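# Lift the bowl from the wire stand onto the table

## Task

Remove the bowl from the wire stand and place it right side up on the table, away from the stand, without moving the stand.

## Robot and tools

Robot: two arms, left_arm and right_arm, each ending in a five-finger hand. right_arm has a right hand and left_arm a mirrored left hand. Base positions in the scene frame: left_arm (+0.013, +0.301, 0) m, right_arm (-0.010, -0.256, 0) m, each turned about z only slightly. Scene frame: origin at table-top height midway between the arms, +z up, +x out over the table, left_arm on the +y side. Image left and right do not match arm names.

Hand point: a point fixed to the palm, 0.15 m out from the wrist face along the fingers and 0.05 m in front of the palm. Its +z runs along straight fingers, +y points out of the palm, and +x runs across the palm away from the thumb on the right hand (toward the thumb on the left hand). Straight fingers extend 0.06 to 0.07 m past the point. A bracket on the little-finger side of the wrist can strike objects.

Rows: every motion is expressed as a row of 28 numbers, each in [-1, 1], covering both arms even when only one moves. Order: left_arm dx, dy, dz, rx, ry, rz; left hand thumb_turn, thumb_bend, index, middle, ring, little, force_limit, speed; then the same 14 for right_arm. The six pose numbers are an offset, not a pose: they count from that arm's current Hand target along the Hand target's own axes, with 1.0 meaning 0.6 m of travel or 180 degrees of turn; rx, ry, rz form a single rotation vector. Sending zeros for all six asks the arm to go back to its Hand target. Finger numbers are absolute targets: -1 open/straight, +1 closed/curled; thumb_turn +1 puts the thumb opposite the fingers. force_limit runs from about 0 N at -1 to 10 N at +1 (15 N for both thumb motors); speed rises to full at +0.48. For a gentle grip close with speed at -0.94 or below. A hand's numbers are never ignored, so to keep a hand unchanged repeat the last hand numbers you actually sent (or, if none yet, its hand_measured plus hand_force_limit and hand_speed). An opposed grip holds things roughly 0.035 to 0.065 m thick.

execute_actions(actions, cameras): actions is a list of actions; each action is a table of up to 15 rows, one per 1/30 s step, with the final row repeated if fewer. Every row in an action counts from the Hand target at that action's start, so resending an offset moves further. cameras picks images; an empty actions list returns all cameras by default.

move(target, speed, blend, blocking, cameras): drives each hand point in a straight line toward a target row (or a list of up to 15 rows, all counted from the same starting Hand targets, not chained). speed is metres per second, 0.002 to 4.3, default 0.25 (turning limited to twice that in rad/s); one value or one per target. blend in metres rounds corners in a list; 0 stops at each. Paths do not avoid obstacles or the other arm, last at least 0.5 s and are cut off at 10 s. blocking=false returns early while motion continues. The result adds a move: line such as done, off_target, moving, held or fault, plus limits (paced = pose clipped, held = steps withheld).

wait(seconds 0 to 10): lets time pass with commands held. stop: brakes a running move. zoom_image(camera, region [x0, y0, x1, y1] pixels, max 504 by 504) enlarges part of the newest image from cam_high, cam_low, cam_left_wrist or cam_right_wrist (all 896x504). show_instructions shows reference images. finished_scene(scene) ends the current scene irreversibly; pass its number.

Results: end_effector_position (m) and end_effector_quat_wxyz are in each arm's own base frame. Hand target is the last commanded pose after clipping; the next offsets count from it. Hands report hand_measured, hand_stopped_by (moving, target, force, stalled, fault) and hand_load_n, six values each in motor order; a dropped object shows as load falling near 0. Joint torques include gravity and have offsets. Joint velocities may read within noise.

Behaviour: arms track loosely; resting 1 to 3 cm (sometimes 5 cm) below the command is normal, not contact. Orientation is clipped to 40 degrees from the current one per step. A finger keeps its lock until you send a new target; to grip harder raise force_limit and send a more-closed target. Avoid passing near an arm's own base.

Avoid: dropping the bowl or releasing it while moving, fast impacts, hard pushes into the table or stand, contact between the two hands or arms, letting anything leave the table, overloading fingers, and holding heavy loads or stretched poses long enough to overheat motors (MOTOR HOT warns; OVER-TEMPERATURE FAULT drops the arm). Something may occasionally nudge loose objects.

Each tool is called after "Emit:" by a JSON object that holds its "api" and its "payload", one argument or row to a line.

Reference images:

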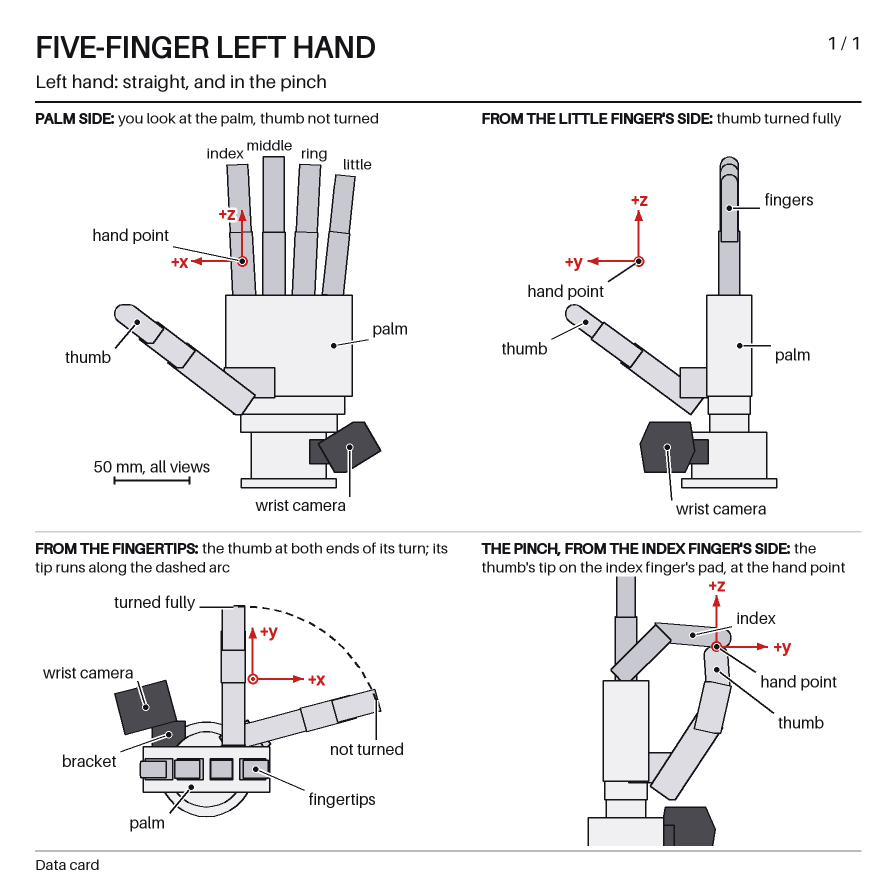

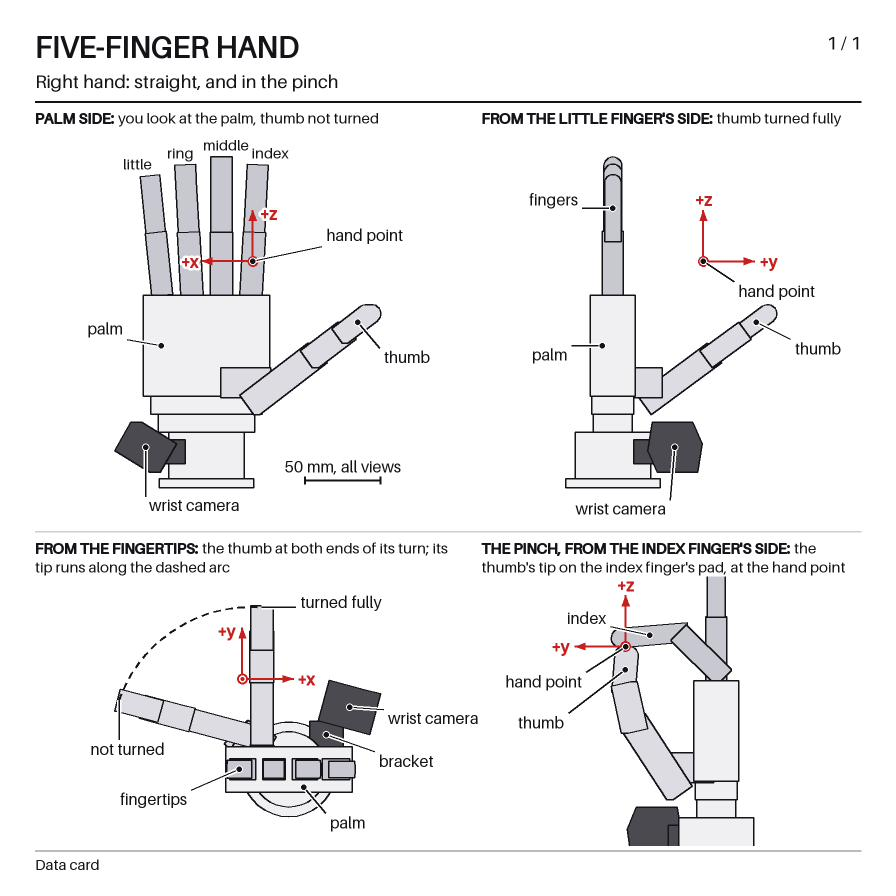

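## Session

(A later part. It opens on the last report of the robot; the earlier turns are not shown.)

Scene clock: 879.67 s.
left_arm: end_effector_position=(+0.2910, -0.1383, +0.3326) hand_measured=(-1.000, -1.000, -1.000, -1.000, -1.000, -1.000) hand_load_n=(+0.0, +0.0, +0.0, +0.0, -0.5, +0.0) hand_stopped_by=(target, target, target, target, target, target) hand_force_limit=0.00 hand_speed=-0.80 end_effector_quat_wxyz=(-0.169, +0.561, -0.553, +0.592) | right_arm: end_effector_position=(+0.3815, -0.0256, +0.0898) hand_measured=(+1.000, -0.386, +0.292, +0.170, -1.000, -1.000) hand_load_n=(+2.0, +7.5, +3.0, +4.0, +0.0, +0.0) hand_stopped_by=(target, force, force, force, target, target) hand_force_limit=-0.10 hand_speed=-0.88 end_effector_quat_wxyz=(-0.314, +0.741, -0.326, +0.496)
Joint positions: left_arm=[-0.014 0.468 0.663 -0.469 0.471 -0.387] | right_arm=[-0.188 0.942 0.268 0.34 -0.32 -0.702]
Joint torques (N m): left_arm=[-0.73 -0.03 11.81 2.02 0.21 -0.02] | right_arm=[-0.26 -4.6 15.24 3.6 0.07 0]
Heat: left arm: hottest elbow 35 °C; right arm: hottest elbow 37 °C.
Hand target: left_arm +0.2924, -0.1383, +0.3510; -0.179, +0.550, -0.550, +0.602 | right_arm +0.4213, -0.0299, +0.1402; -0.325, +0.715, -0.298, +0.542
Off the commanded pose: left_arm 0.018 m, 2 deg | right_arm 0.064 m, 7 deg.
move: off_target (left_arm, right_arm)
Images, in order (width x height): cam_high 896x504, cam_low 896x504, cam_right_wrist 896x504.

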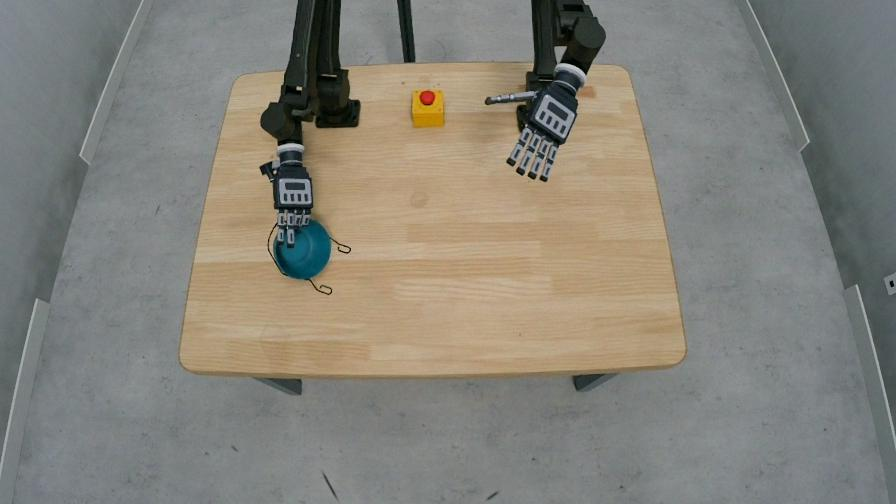

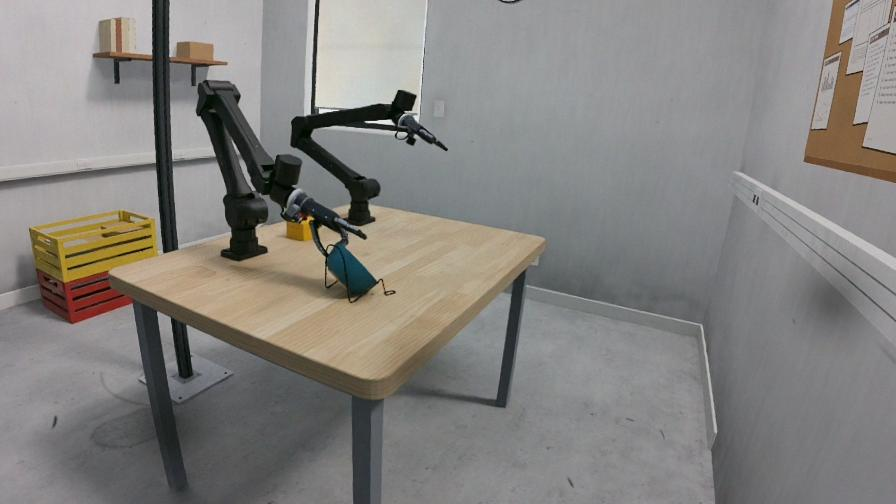

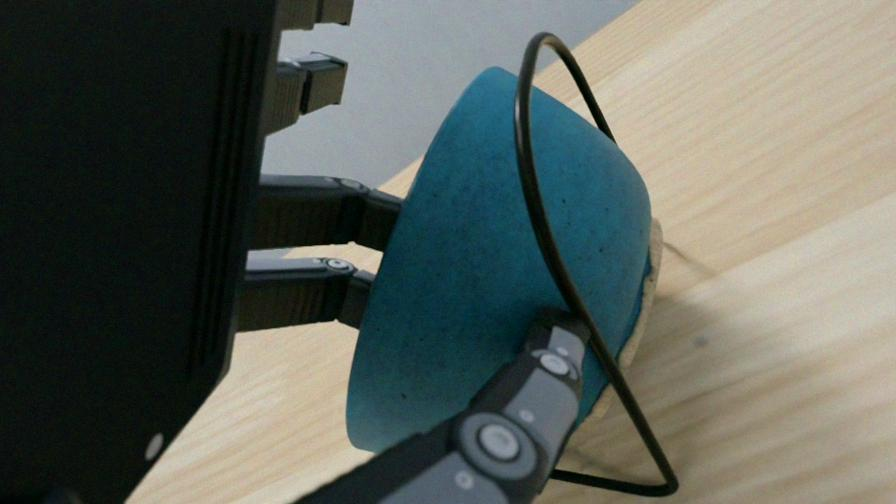

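Emit:
{"api": "move", "payload": {
  "target": [0,0,0,0,0,0,-1,-1,-1,-1,-1,-1,0,-0.8,0.0283,-0.0397,-0.0112,0,0,0,1,0.1,0.6,0.6,-1,-1,-0.1,-0.88],
  "speed": 0.04,
  "cameras": ["cam_low","cam_right_wrist","cam_high"]
}}

Scene clock: 897.33 s.
left_arm: end_effector_position=(+0.2910, -0.1383, +0.3326) hand_measured=(-1.000, -1.000, -1.000, -1.000, -1.000, -1.000) hand_load_n=(+0.0, +0.0, +0.0, +0.0, +0.0, +0.0) hand_stopped_by=(target, target, target, target, target, target) hand_force_limit=0.00 hand_speed=-0.80 end_effector_quat_wxyz=(-0.169, +0.561, -0.553, +0.592) | right_arm: end_effector_position=(+0.3859, -0.0254, +0.1092) hand_measured=(+1.000, -0.386, +0.292, +0.170, -1.000, -1.000) hand_load_n=(+2.0, +7.0, +4.0, +4.0, +0.0, +0.0) hand_stopped_by=(target, force, force, force, target, target) hand_force_limit=-0.10 hand_speed=-0.88 end_effector_quat_wxyz=(-0.313, +0.743, -0.326, +0.493)
Joint positions: left_arm=[-0.014 0.468 0.663 -0.469 0.471 -0.387] | right_arm=[-0.184 0.896 0.316 0.239 -0.318 -0.702]
Joint torques (N m): left_arm=[-0.73 -0.03 11.81 2.02 0.21 -0.02] | right_arm=[-0.21 -5.13 16.35 2.48 0.02 -0.05]
Heat: left arm: hottest elbow 35 °C; right arm: hottest elbow 39 °C.
Hand target: left_arm +0.2924, -0.1383, +0.3510; -0.179, +0.550, -0.550, +0.602 | right_arm +0.4205, -0.0294, +0.1701; -0.325, +0.715, -0.298, +0.542
Off the commanded pose: left_arm 0.018 m, 2 deg | right_arm 0.070 m, 7 deg.
move: off_target (left_arm, right_arm)
Images, in order (width x height): cam_high 896x504, cam_low 896x504, cam_right_wrist 896x504.

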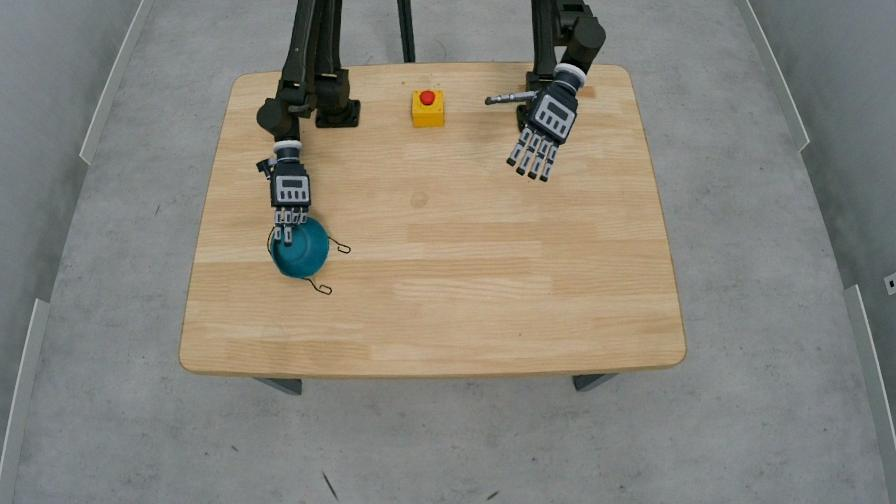

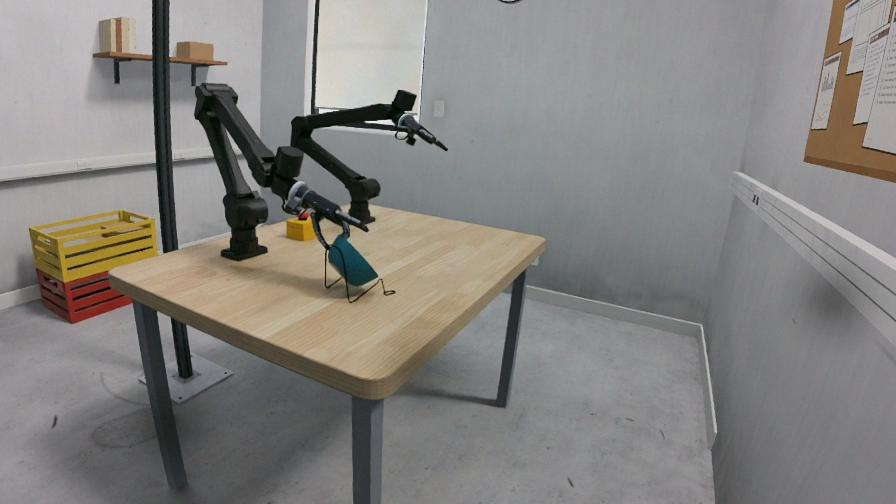

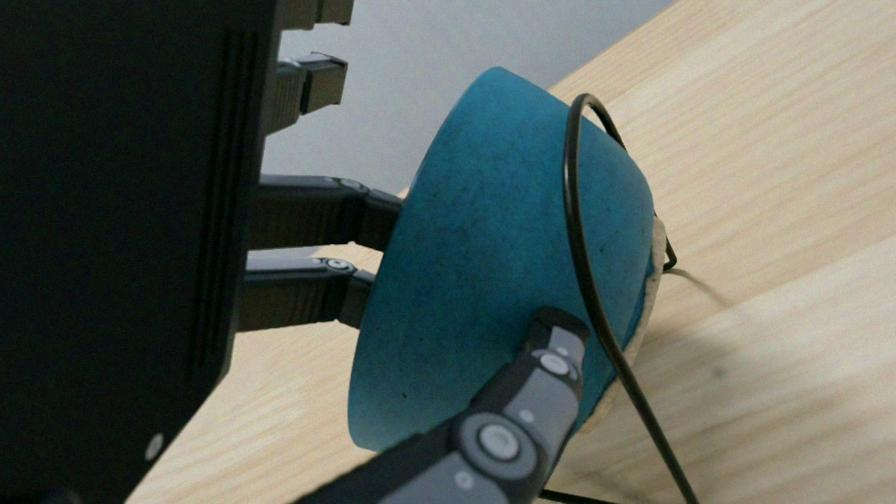

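Emit:
{"api": "move", "payload": {
  "target": [0,0,0,0,0,0,-1,-1,-1,-1,-1,-1,0,-0.8,0.0471,-0.0662,-0.0187,0,0,0,1,0.1,0.6,0.6,-1,-1,-0.1,-0.88],
  "speed": 0.06,
  "cameras": ["cam_low","cam_right_wrist","cam_high"]
}}

Scene clock: 911.30 s.
left_arm: end_effector_position=(+0.2910, -0.1383, +0.3326) hand_measured=(-1.000, -1.000, -1.000, -1.000, -1.000, -1.000) hand_load_n=(+0.0, +0.0, +0.0, +0.0, +0.0, +0.0) hand_stopped_by=(target, target, target, target, target, target) hand_force_limit=0.00 hand_speed=-0.80 end_effector_quat_wxyz=(-0.169, +0.561, -0.553, +0.592) | right_arm: end_effector_position=(+0.3899, -0.0261, +0.1544) hand_measured=(+1.000, -0.386, +0.292, +0.170, -1.000, -1.000) hand_load_n=(+2.0, +7.5, +4.0, +3.5, +0.0, +0.0) hand_stopped_by=(target, force, force, force, target, target) hand_force_limit=-0.10 hand_speed=-0.88 end_effector_quat_wxyz=(-0.312, +0.744, -0.327, +0.493)
Joint positions: left_arm=[-0.014 0.468 0.663 -0.469 0.471 -0.387] | right_arm=[-0.183 0.808 0.415 0.05 -0.316 -0.702]
Joint torques (N m): left_arm=[-0.79 0.03 11.82 2.02 0.2 -0.02] | right_arm=[0.56 -5.42 17.37 2.66 0.07 -0.05]
Heat: left arm: hottest elbow 35 °C; right arm: hottest elbow 44 °C.
Hand target: left_arm +0.2924, -0.1383, +0.3510; -0.179, +0.550, -0.550, +0.602 | right_arm +0.4192, -0.0288, +0.2203; -0.325, +0.715, -0.298, +0.542
Off the commanded pose: left_arm 0.018 m, 2 deg | right_arm 0.072 m, 7 deg.
move: off_target (left_arm, right_arm)
Images, in order (width x height): cam_high 896x504, cam_low 896x504, cam_right_wrist 896x504.

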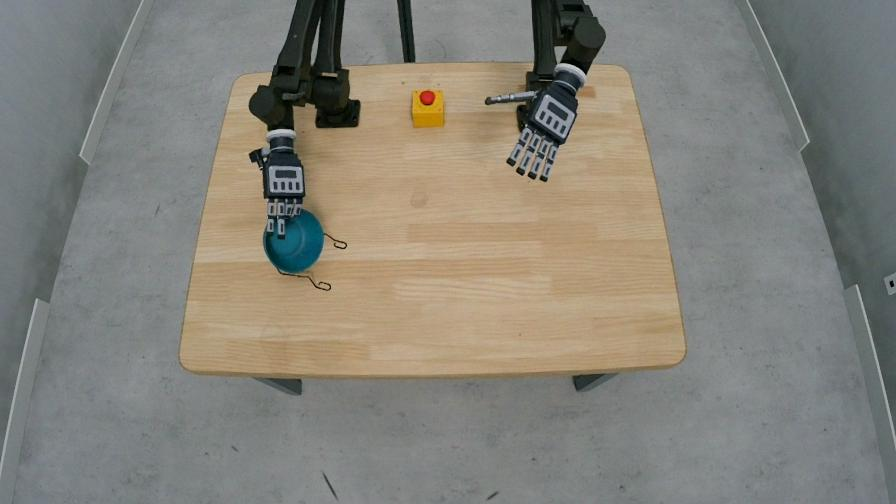

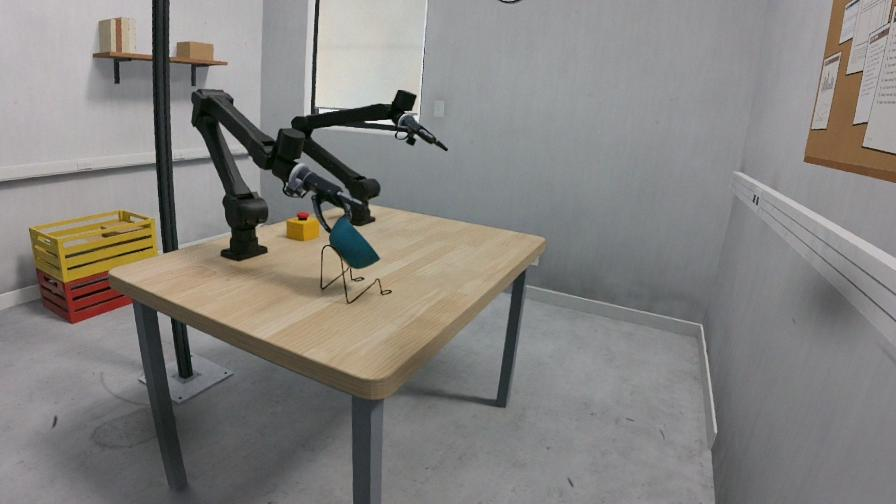

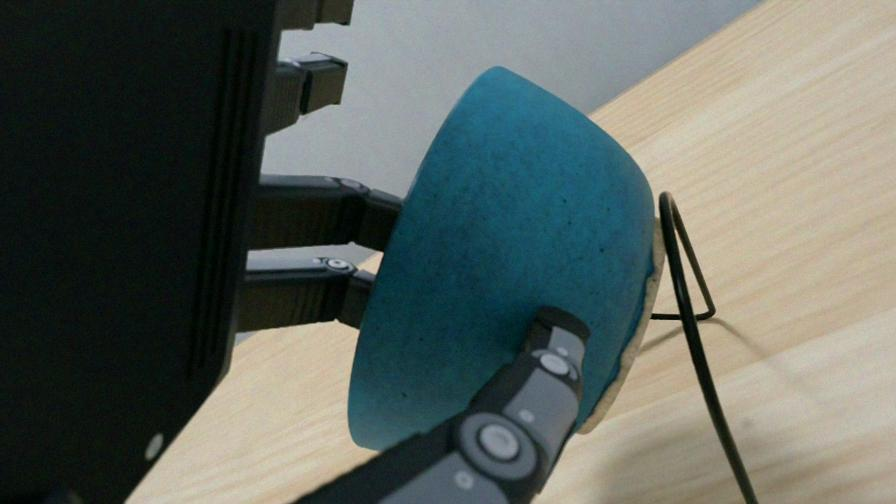

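Emit:
{"api": "move", "payload": {
  "target": [0,0,0,0,0,0,-1,-1,-1,-1,-1,-1,0,-0.8,-0.3442,-0.2925,0.0198,0.0844,-0.0488,0.1934,1,0.1,0.6,0.6,-1,-1,-0.1,-0.88],
  "speed": 0.1,
  "cameras": ["all"]
}}

Emit:
{"api": "zoom_image", "payload": {
  "camera": "cam_high",
  "region": [240, 160, 480, 310]
}}

Emit:
{"api": "zoom_image", "payload": {
  "camera": "cam_low",
  "region": [290, 150, 450, 310]
}}

Scene clock: 1017.77 s.
left_arm: end_effector_position=(+0.2910, -0.1383, +0.3326) hand_measured=(-1.000, -1.000, -1.000, -1.000, -1.000, -1.000) hand_load_n=(+0.0, +0.0, +0.0, +0.0, +0.0, +0.0) hand_stopped_by=(target, target, target, target, target, target) hand_force_limit=0.00 hand_speed=-0.80 end_effector_quat_wxyz=(-0.169, +0.561, -0.553, +0.592) | right_arm: end_effector_position=(+0.3852, +0.2301, +0.1974) hand_measured=(+1.000, -0.386, +0.292, +0.170, -1.000, -1.000) hand_load_n=(+2.0, +8.0, +8.0, +1.5, +0.0, +0.0) hand_stopped_by=(target, force, force, force, target, target) hand_force_limit=-0.10 hand_speed=-0.88 end_effector_quat_wxyz=(-0.547, +0.619, -0.404, +0.394)
Joint positions: left_arm=[-0.014 0.468 0.663 -0.469 0.471 -0.387] | right_arm=[0.556 0.948 0.415 0.439 0.187 -0.028]
Joint torques (N m): left_arm=[-0.73 -0.03 11.82 2 0.2 -0.02] | right_arm=[-0.15 -5.07 12.34 3.81 0.14 0.24]
Heat: left arm: hottest elbow 35 °C; right arm: hottest elbow 53 °C.
Hand target: left_arm +0.2924, -0.1383, +0.3510; -0.179, +0.550, -0.550, +0.602 | right_arm +0.3955, +0.2410, +0.2359; -0.583, +0.584, -0.399, +0.400
Off the commanded pose: left_arm 0.018 m, 2 deg | right_arm 0.041 m, 6 deg.
move: off_target (left_arm, right_arm)

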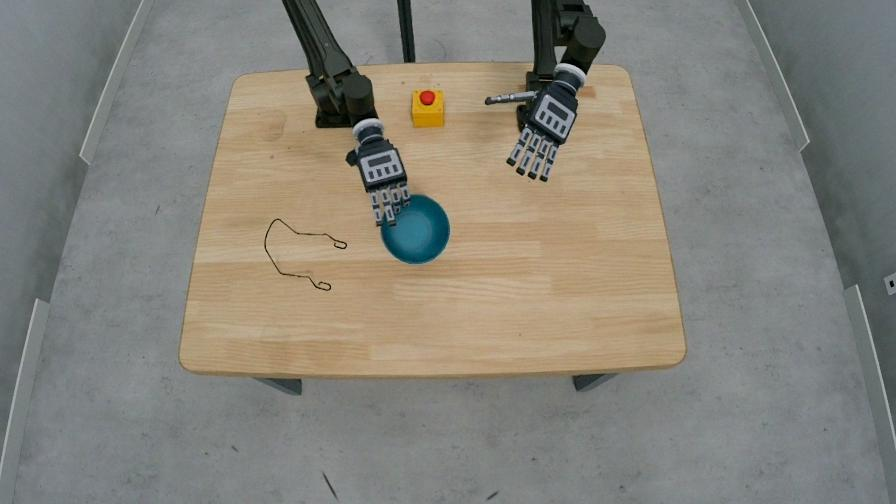

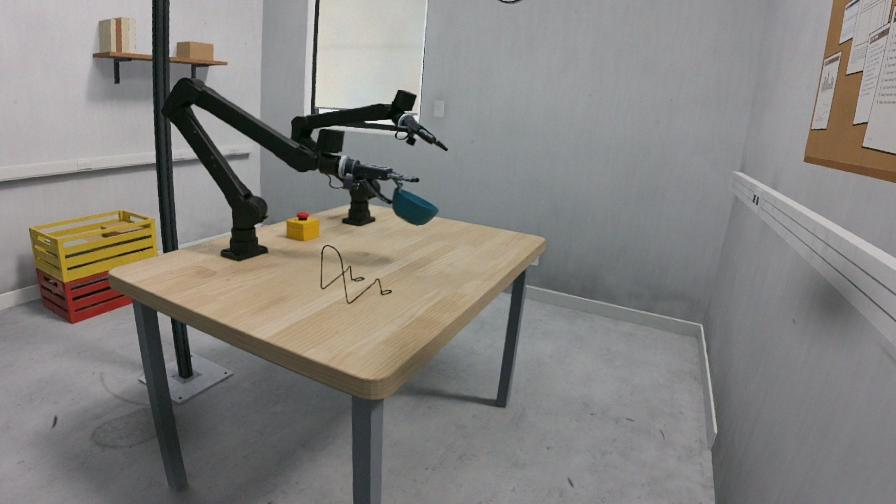

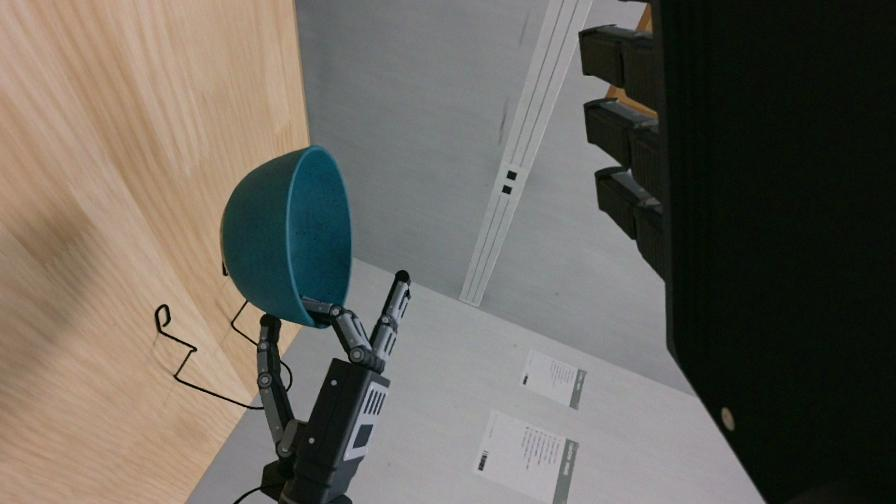

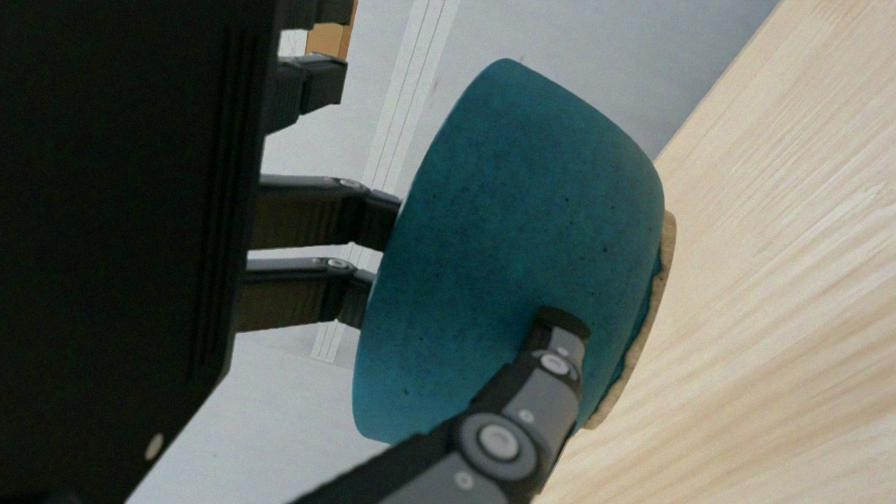

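Scaled by 2.100 from the camera's 896x504 image, which has a finer 1280x720 frame.

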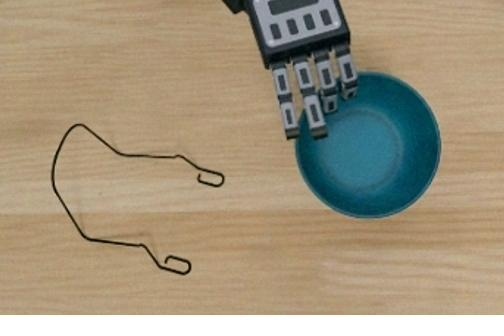

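Scaled by 3.150 from the camera's 896x504 image, which has a finer 1280x720 frame.

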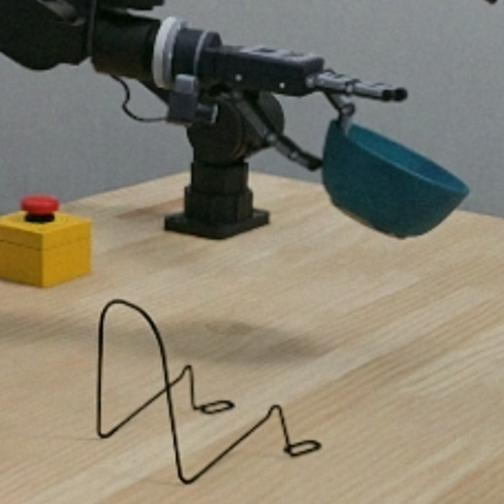

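Emit:
{"api": "move", "payload": {
  "target": [0,0,0,0,0,0,-1,-1,-1,-1,-1,-1,0,-0.8,0,0.21,0,0.061,0,0,1,0.1,0.6,0.6,-1,-1,-0.1,-0.88],
  "speed": 0.08,
  "cameras": ["cam_high","cam_low","cam_left_wrist","cam_right_wrist"]
}}

Emit:
{"api": "zoom_image", "payload": {
  "camera": "cam_low",
  "region": [290, 150, 450, 310]
}}

Scene clock: 1051.73 s.
left_arm: end_effector_position=(+0.2910, -0.1383, +0.3326) hand_measured=(-1.000, -1.000, -1.000, -1.000, -1.000, -1.000) hand_load_n=(-0.5, -0.5, +0.0, +0.0, +0.0, +0.0) hand_stopped_by=(target, target, target, target, target, target) hand_force_limit=0.00 hand_speed=-0.80 end_effector_quat_wxyz=(-0.169, +0.561, -0.553, +0.592) | right_arm: end_effector_position=(+0.3881, +0.2330, +0.0844) hand_measured=(+1.000, -0.386, +0.292, +0.170, -1.000, -1.000) hand_load_n=(+2.0, +8.0, +8.0, +1.5, +0.0, +0.0) hand_stopped_by=(target, force, force, force, target, target) hand_force_limit=-0.10 hand_speed=-0.88 end_effector_quat_wxyz=(+0.604, -0.561, +0.379, -0.421)
Joint positions: left_arm=[-0.014 0.468 0.663 -0.469 0.471 -0.387] | right_arm=[0.561 1.666 0.233 1.518 0.192 -0.03]
Joint torques (N m): left_arm=[-0.73 0.03 11.82 2.02 0.21 -0.02] | right_arm=[0.26 -9.76 4.72 3.95 0.15 -0.04]
Heat: left arm: hottest elbow 35 °C; right arm: hottest elbow 48 °C.
Hand target: left_arm +0.2924, -0.1383, +0.3510; -0.179, +0.550, -0.550, +0.602 | right_arm +0.3954, +0.2409, +0.1099; +0.636, -0.525, +0.359, -0.436
Off the commanded pose: left_arm 0.018 m, 2 deg | right_arm 0.028 m, 6 deg.
joint sent to its limit (right arm) — joint 4 (wrist pitch), upper limit. The joint targets still meet the commanded pose.
move: off_target (left_arm, right_arm)

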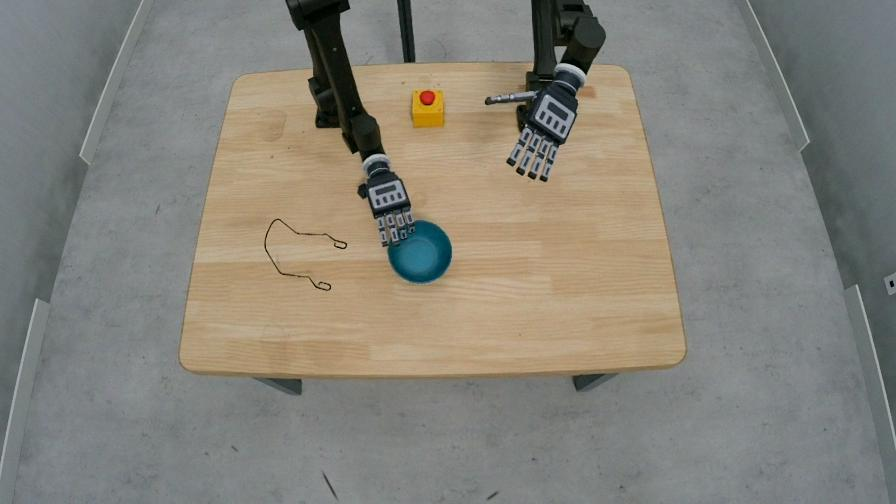

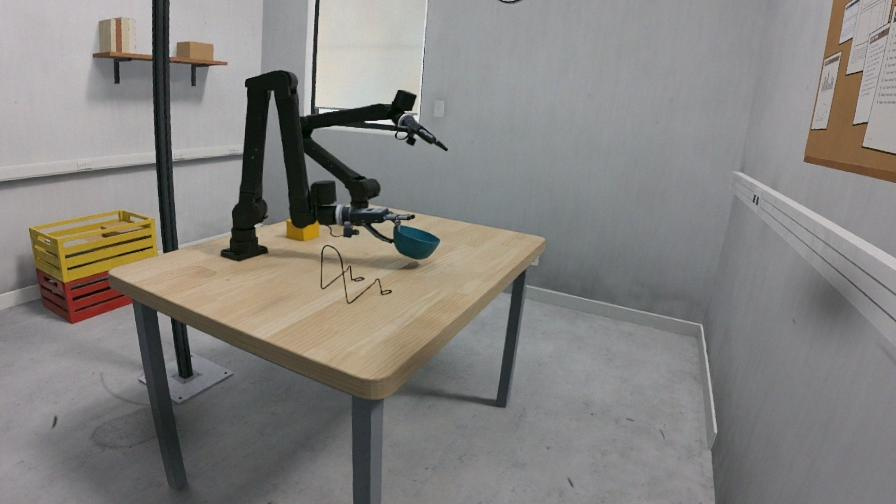

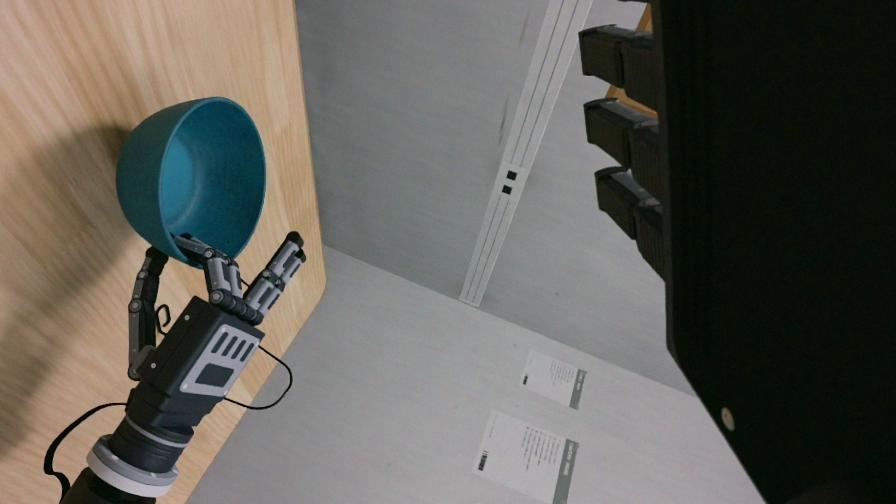

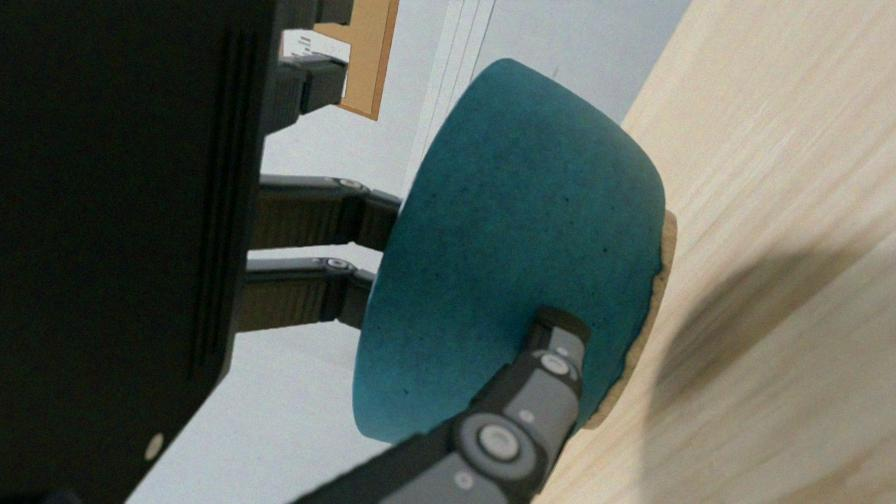

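Scaled by 3.150 from the camera's 896x504 image, which has a finer 1280x720 frame.

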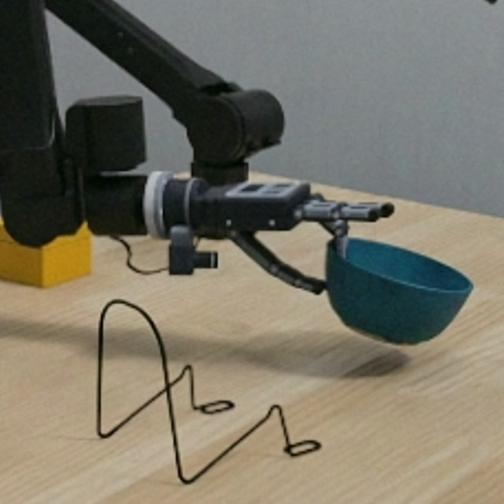

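Emit:
{"api": "move", "payload": {
  "target": [
    [0,0,0,0,0,0,-1,-1,-1,-1,-1,-1,0,-0.8,0,0.019,0.098,0,0,0,1,0.1,0.6,0.6,-1,-1,-0.1,-0.88],
    [0,0,0,0,0,0,-1,-1,-1,-1,-1,-1,0,-0.8,0,0.052,0.0915,0,0,0,1,0.1,0.6,0.6,-1,-1,-0.1,-0.88]
  ],
  "speed": 0.06,
  "blend": [0.01,0],
  "cameras": ["cam_high","cam_low","cam_left_wrist","cam_right_wrist"]
}}

Emit:
{"api": "zoom_image", "payload": {
  "camera": "cam_low",
  "region": [310, 170, 470, 310]
}}

Scene clock: 1119.67 s.
left_arm: end_effector_position=(+0.2910, -0.1383, +0.3326) hand_measured=(-1.000, -1.000, -1.000, -1.000, -1.000, -1.000) hand_load_n=(+0.0, +0.0, +0.0, +0.0, +0.0, +0.0) hand_stopped_by=(target, target, target, target, target, target) hand_force_limit=0.00 hand_speed=-0.80 end_effector_quat_wxyz=(-0.169, +0.561, -0.553, +0.592) | right_arm: end_effector_position=(+0.4329, +0.2555, +0.0611) hand_measured=(+1.000, -0.386, +0.292, +0.170, -1.000, -1.000) hand_load_n=(+1.0, +7.5, +7.5, +1.0, +0.0, +0.0) hand_stopped_by=(target, force, force, force, target, target) hand_force_limit=-0.10 hand_speed=-0.88 end_effector_quat_wxyz=(+0.603, -0.566, +0.377, -0.417)
Joint positions: left_arm=[-0.014 0.468 0.663 -0.469 0.471 -0.387] | right_arm=[0.539 1.819 0.373 1.522 0.16 -0.03]
Joint torques (N m): left_arm=[-0.73 0.03 11.81 2.02 0.2 -0.02] | right_arm=[-0.44 -10.81 6.41 3.88 0.01 -0.03]
Heat: left arm: hottest elbow 36 °C; right arm: hottest elbow 36 °C.
Hand target: left_arm +0.2924, -0.1383, +0.3510; -0.179, +0.550, -0.550, +0.602 | right_arm +0.4511, +0.2626, +0.0896; +0.636, -0.526, +0.359, -0.436
Off the commanded pose: left_arm 0.018 m, 2 deg | right_arm 0.035 m, 7 deg.
joint sent to its limit (right arm) — joint 4 (wrist pitch), upper limit. The joint targets still meet the commanded pose.
move: off_target (left_arm, right_arm)

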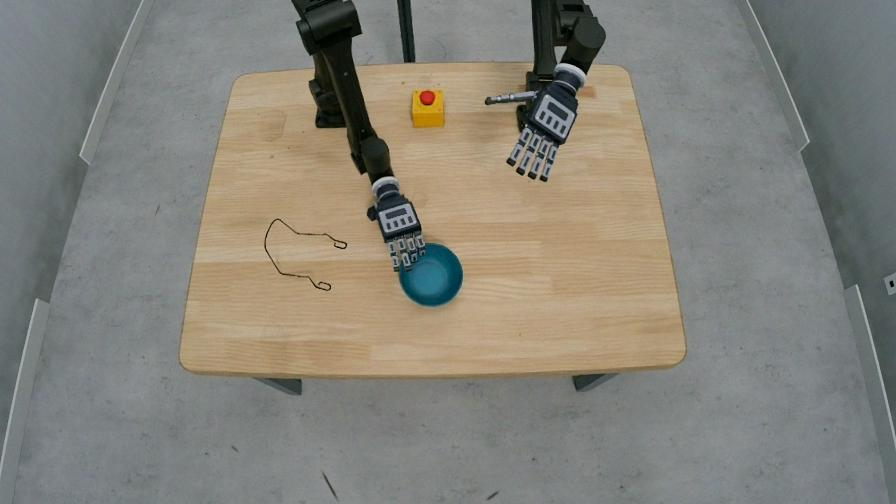

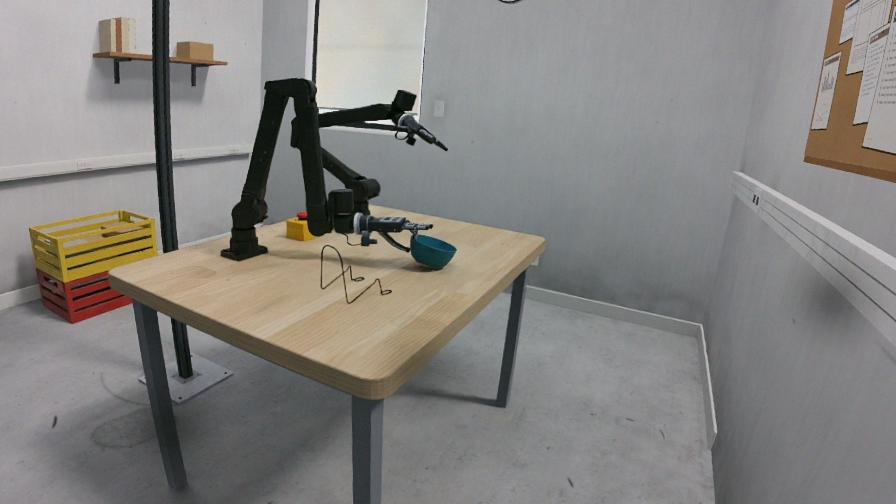

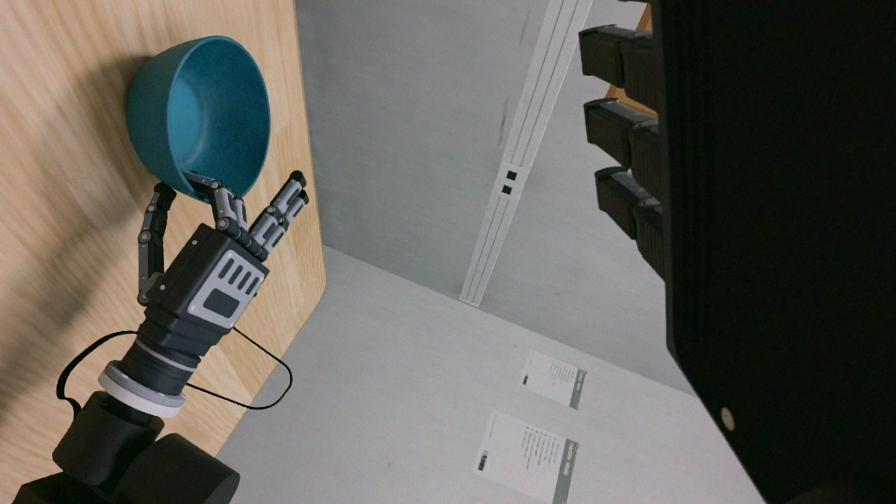

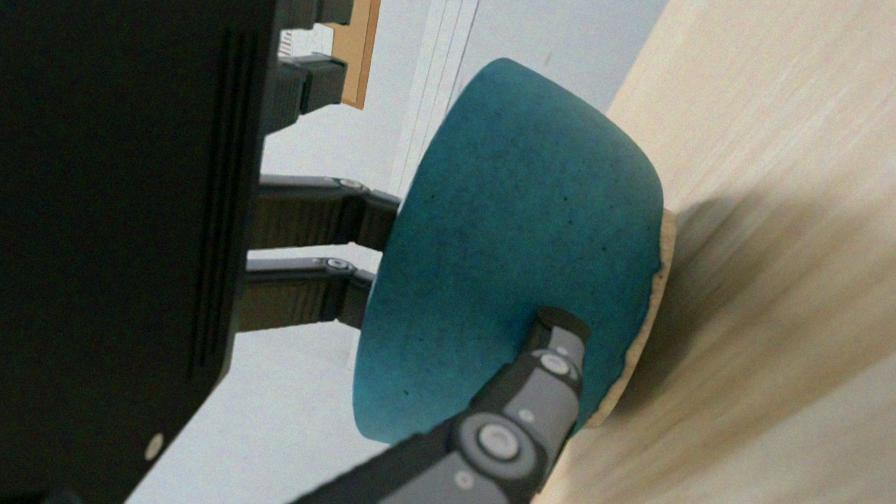

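Scaled by 3.150 from the camera's 896x504 image, which has a finer 1280x720 frame.

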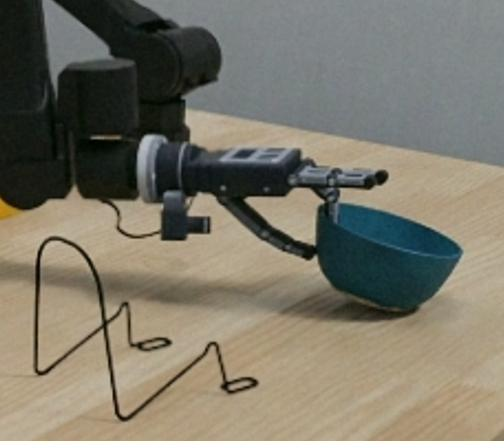

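Emit:
{"api": "move", "payload": {
  "target": [0,0,0,0,0,0,-1,-1,-1,-1,-1,-1,0,-0.8,0,0.0163,-0.0032,0,0,0,1,0.1,0.6,0.6,-1,-1,-0.1,-0.88],
  "speed": 0.04,
  "cameras": ["cam_low","cam_left_wrist","cam_right_wrist"]
}}

Emit:
{"api": "zoom_image", "payload": {
  "camera": "cam_low",
  "region": [380, 210, 480, 290]
}}

Scene clock: 1131.97 s.
left_arm: end_effector_position=(+0.2910, -0.1383, +0.3326) hand_measured=(-1.000, -1.000, -1.000, -1.000, -1.000, -1.000) hand_load_n=(+0.0, +0.0, +0.0, +0.0, +0.0, +0.0) hand_stopped_by=(target, target, target, target, target, target) hand_force_limit=0.00 hand_speed=-0.80 end_effector_quat_wxyz=(-0.169, +0.561, -0.553, +0.592) | right_arm: end_effector_position=(+0.4356, +0.2567, +0.0593) hand_measured=(+1.000, -0.386, +0.292, +0.170, -1.000, -1.000) hand_load_n=(+1.5, +7.0, +6.0, +0.5, +0.0, +0.0) hand_stopped_by=(target, force, force, force, target, target) hand_force_limit=-0.10 hand_speed=-0.88 end_effector_quat_wxyz=(+0.604, -0.565, +0.377, -0.418)
Joint positions: left_arm=[-0.014 0.468 0.663 -0.469 0.471 -0.387] | right_arm=[0.538 1.834 0.382 1.531 0.16 -0.03]
Joint torques (N m): left_arm=[-0.73 0.03 11.82 2 0.21 -0.02] | right_arm=[-1.03 -10.87 5.75 3.21 -0.01 0.01]
Heat: left arm: hottest elbow 36 °C; right arm: hottest elbow 35 °C.
Hand target: left_arm +0.2924, -0.1383, +0.3510; -0.179, +0.550, -0.550, +0.602 | right_arm +0.4511, +0.2625, +0.0798; +0.636, -0.525, +0.359, -0.436
Off the commanded pose: left_arm 0.018 m, 2 deg | right_arm 0.026 m, 7 deg.
joint sent to its limit (right arm) — joint 4 (wrist pitch), upper limit. The joint targets are off in orientation, not in position.
move: off_target (left_arm, right_arm)
Images, in order (width x height): cam_low 896x504, cam_left_wrist 896x504, cam_right_wrist 896x504.

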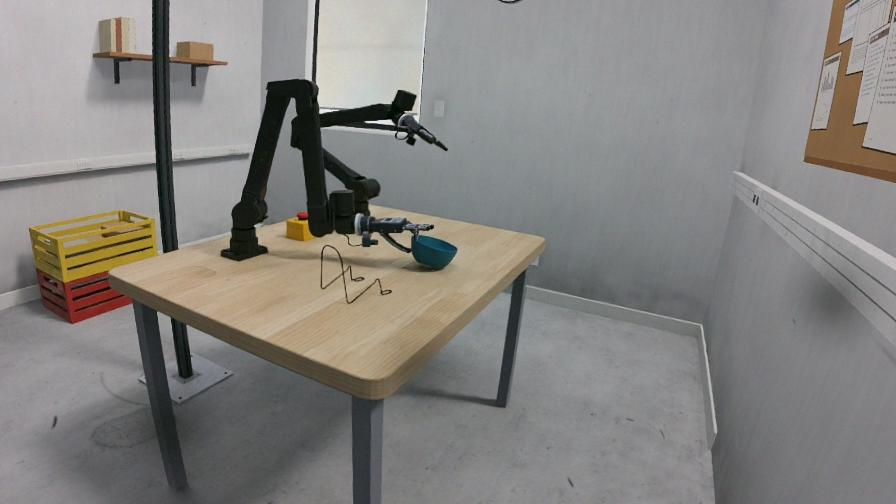

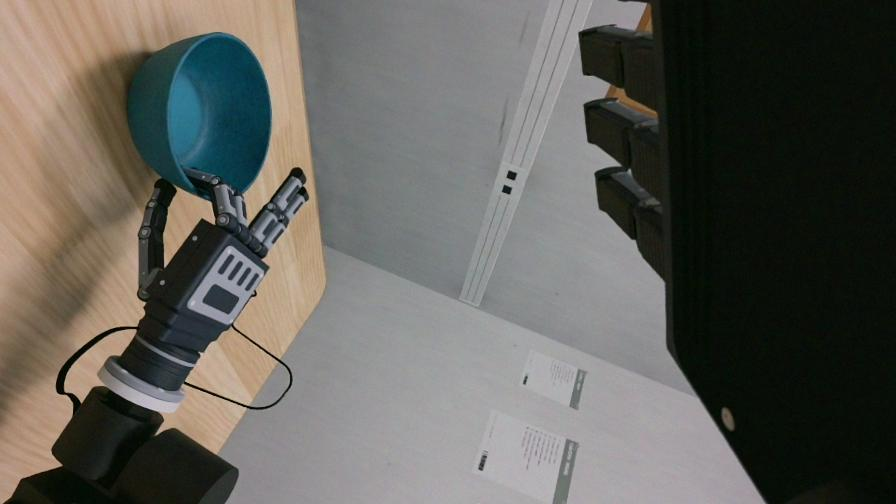

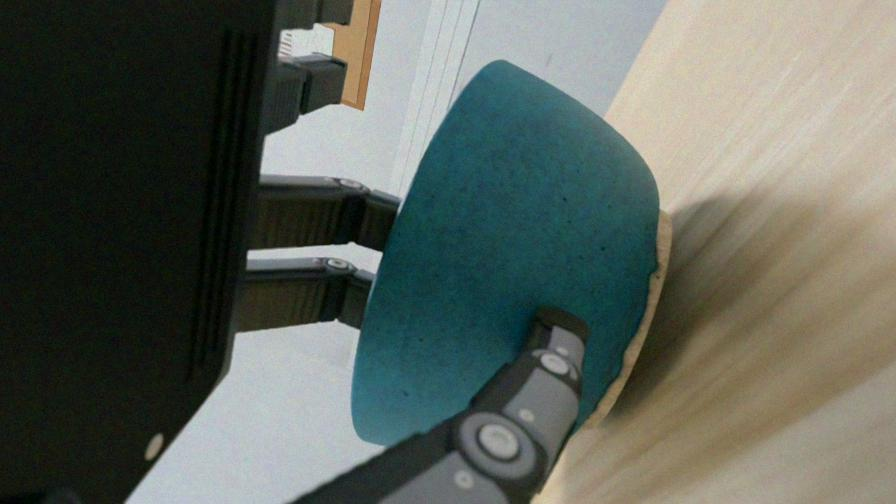

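Scaled by 5.040 from the camera's 896x504 image, which has a finer 1280x720 frame.

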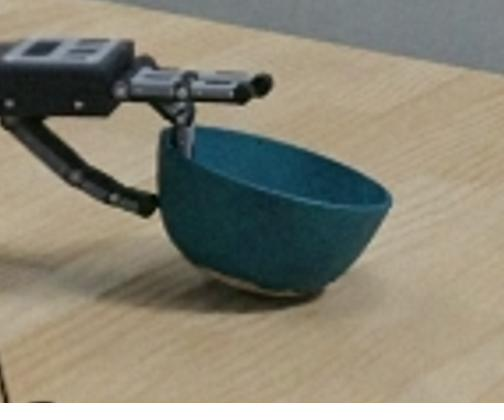

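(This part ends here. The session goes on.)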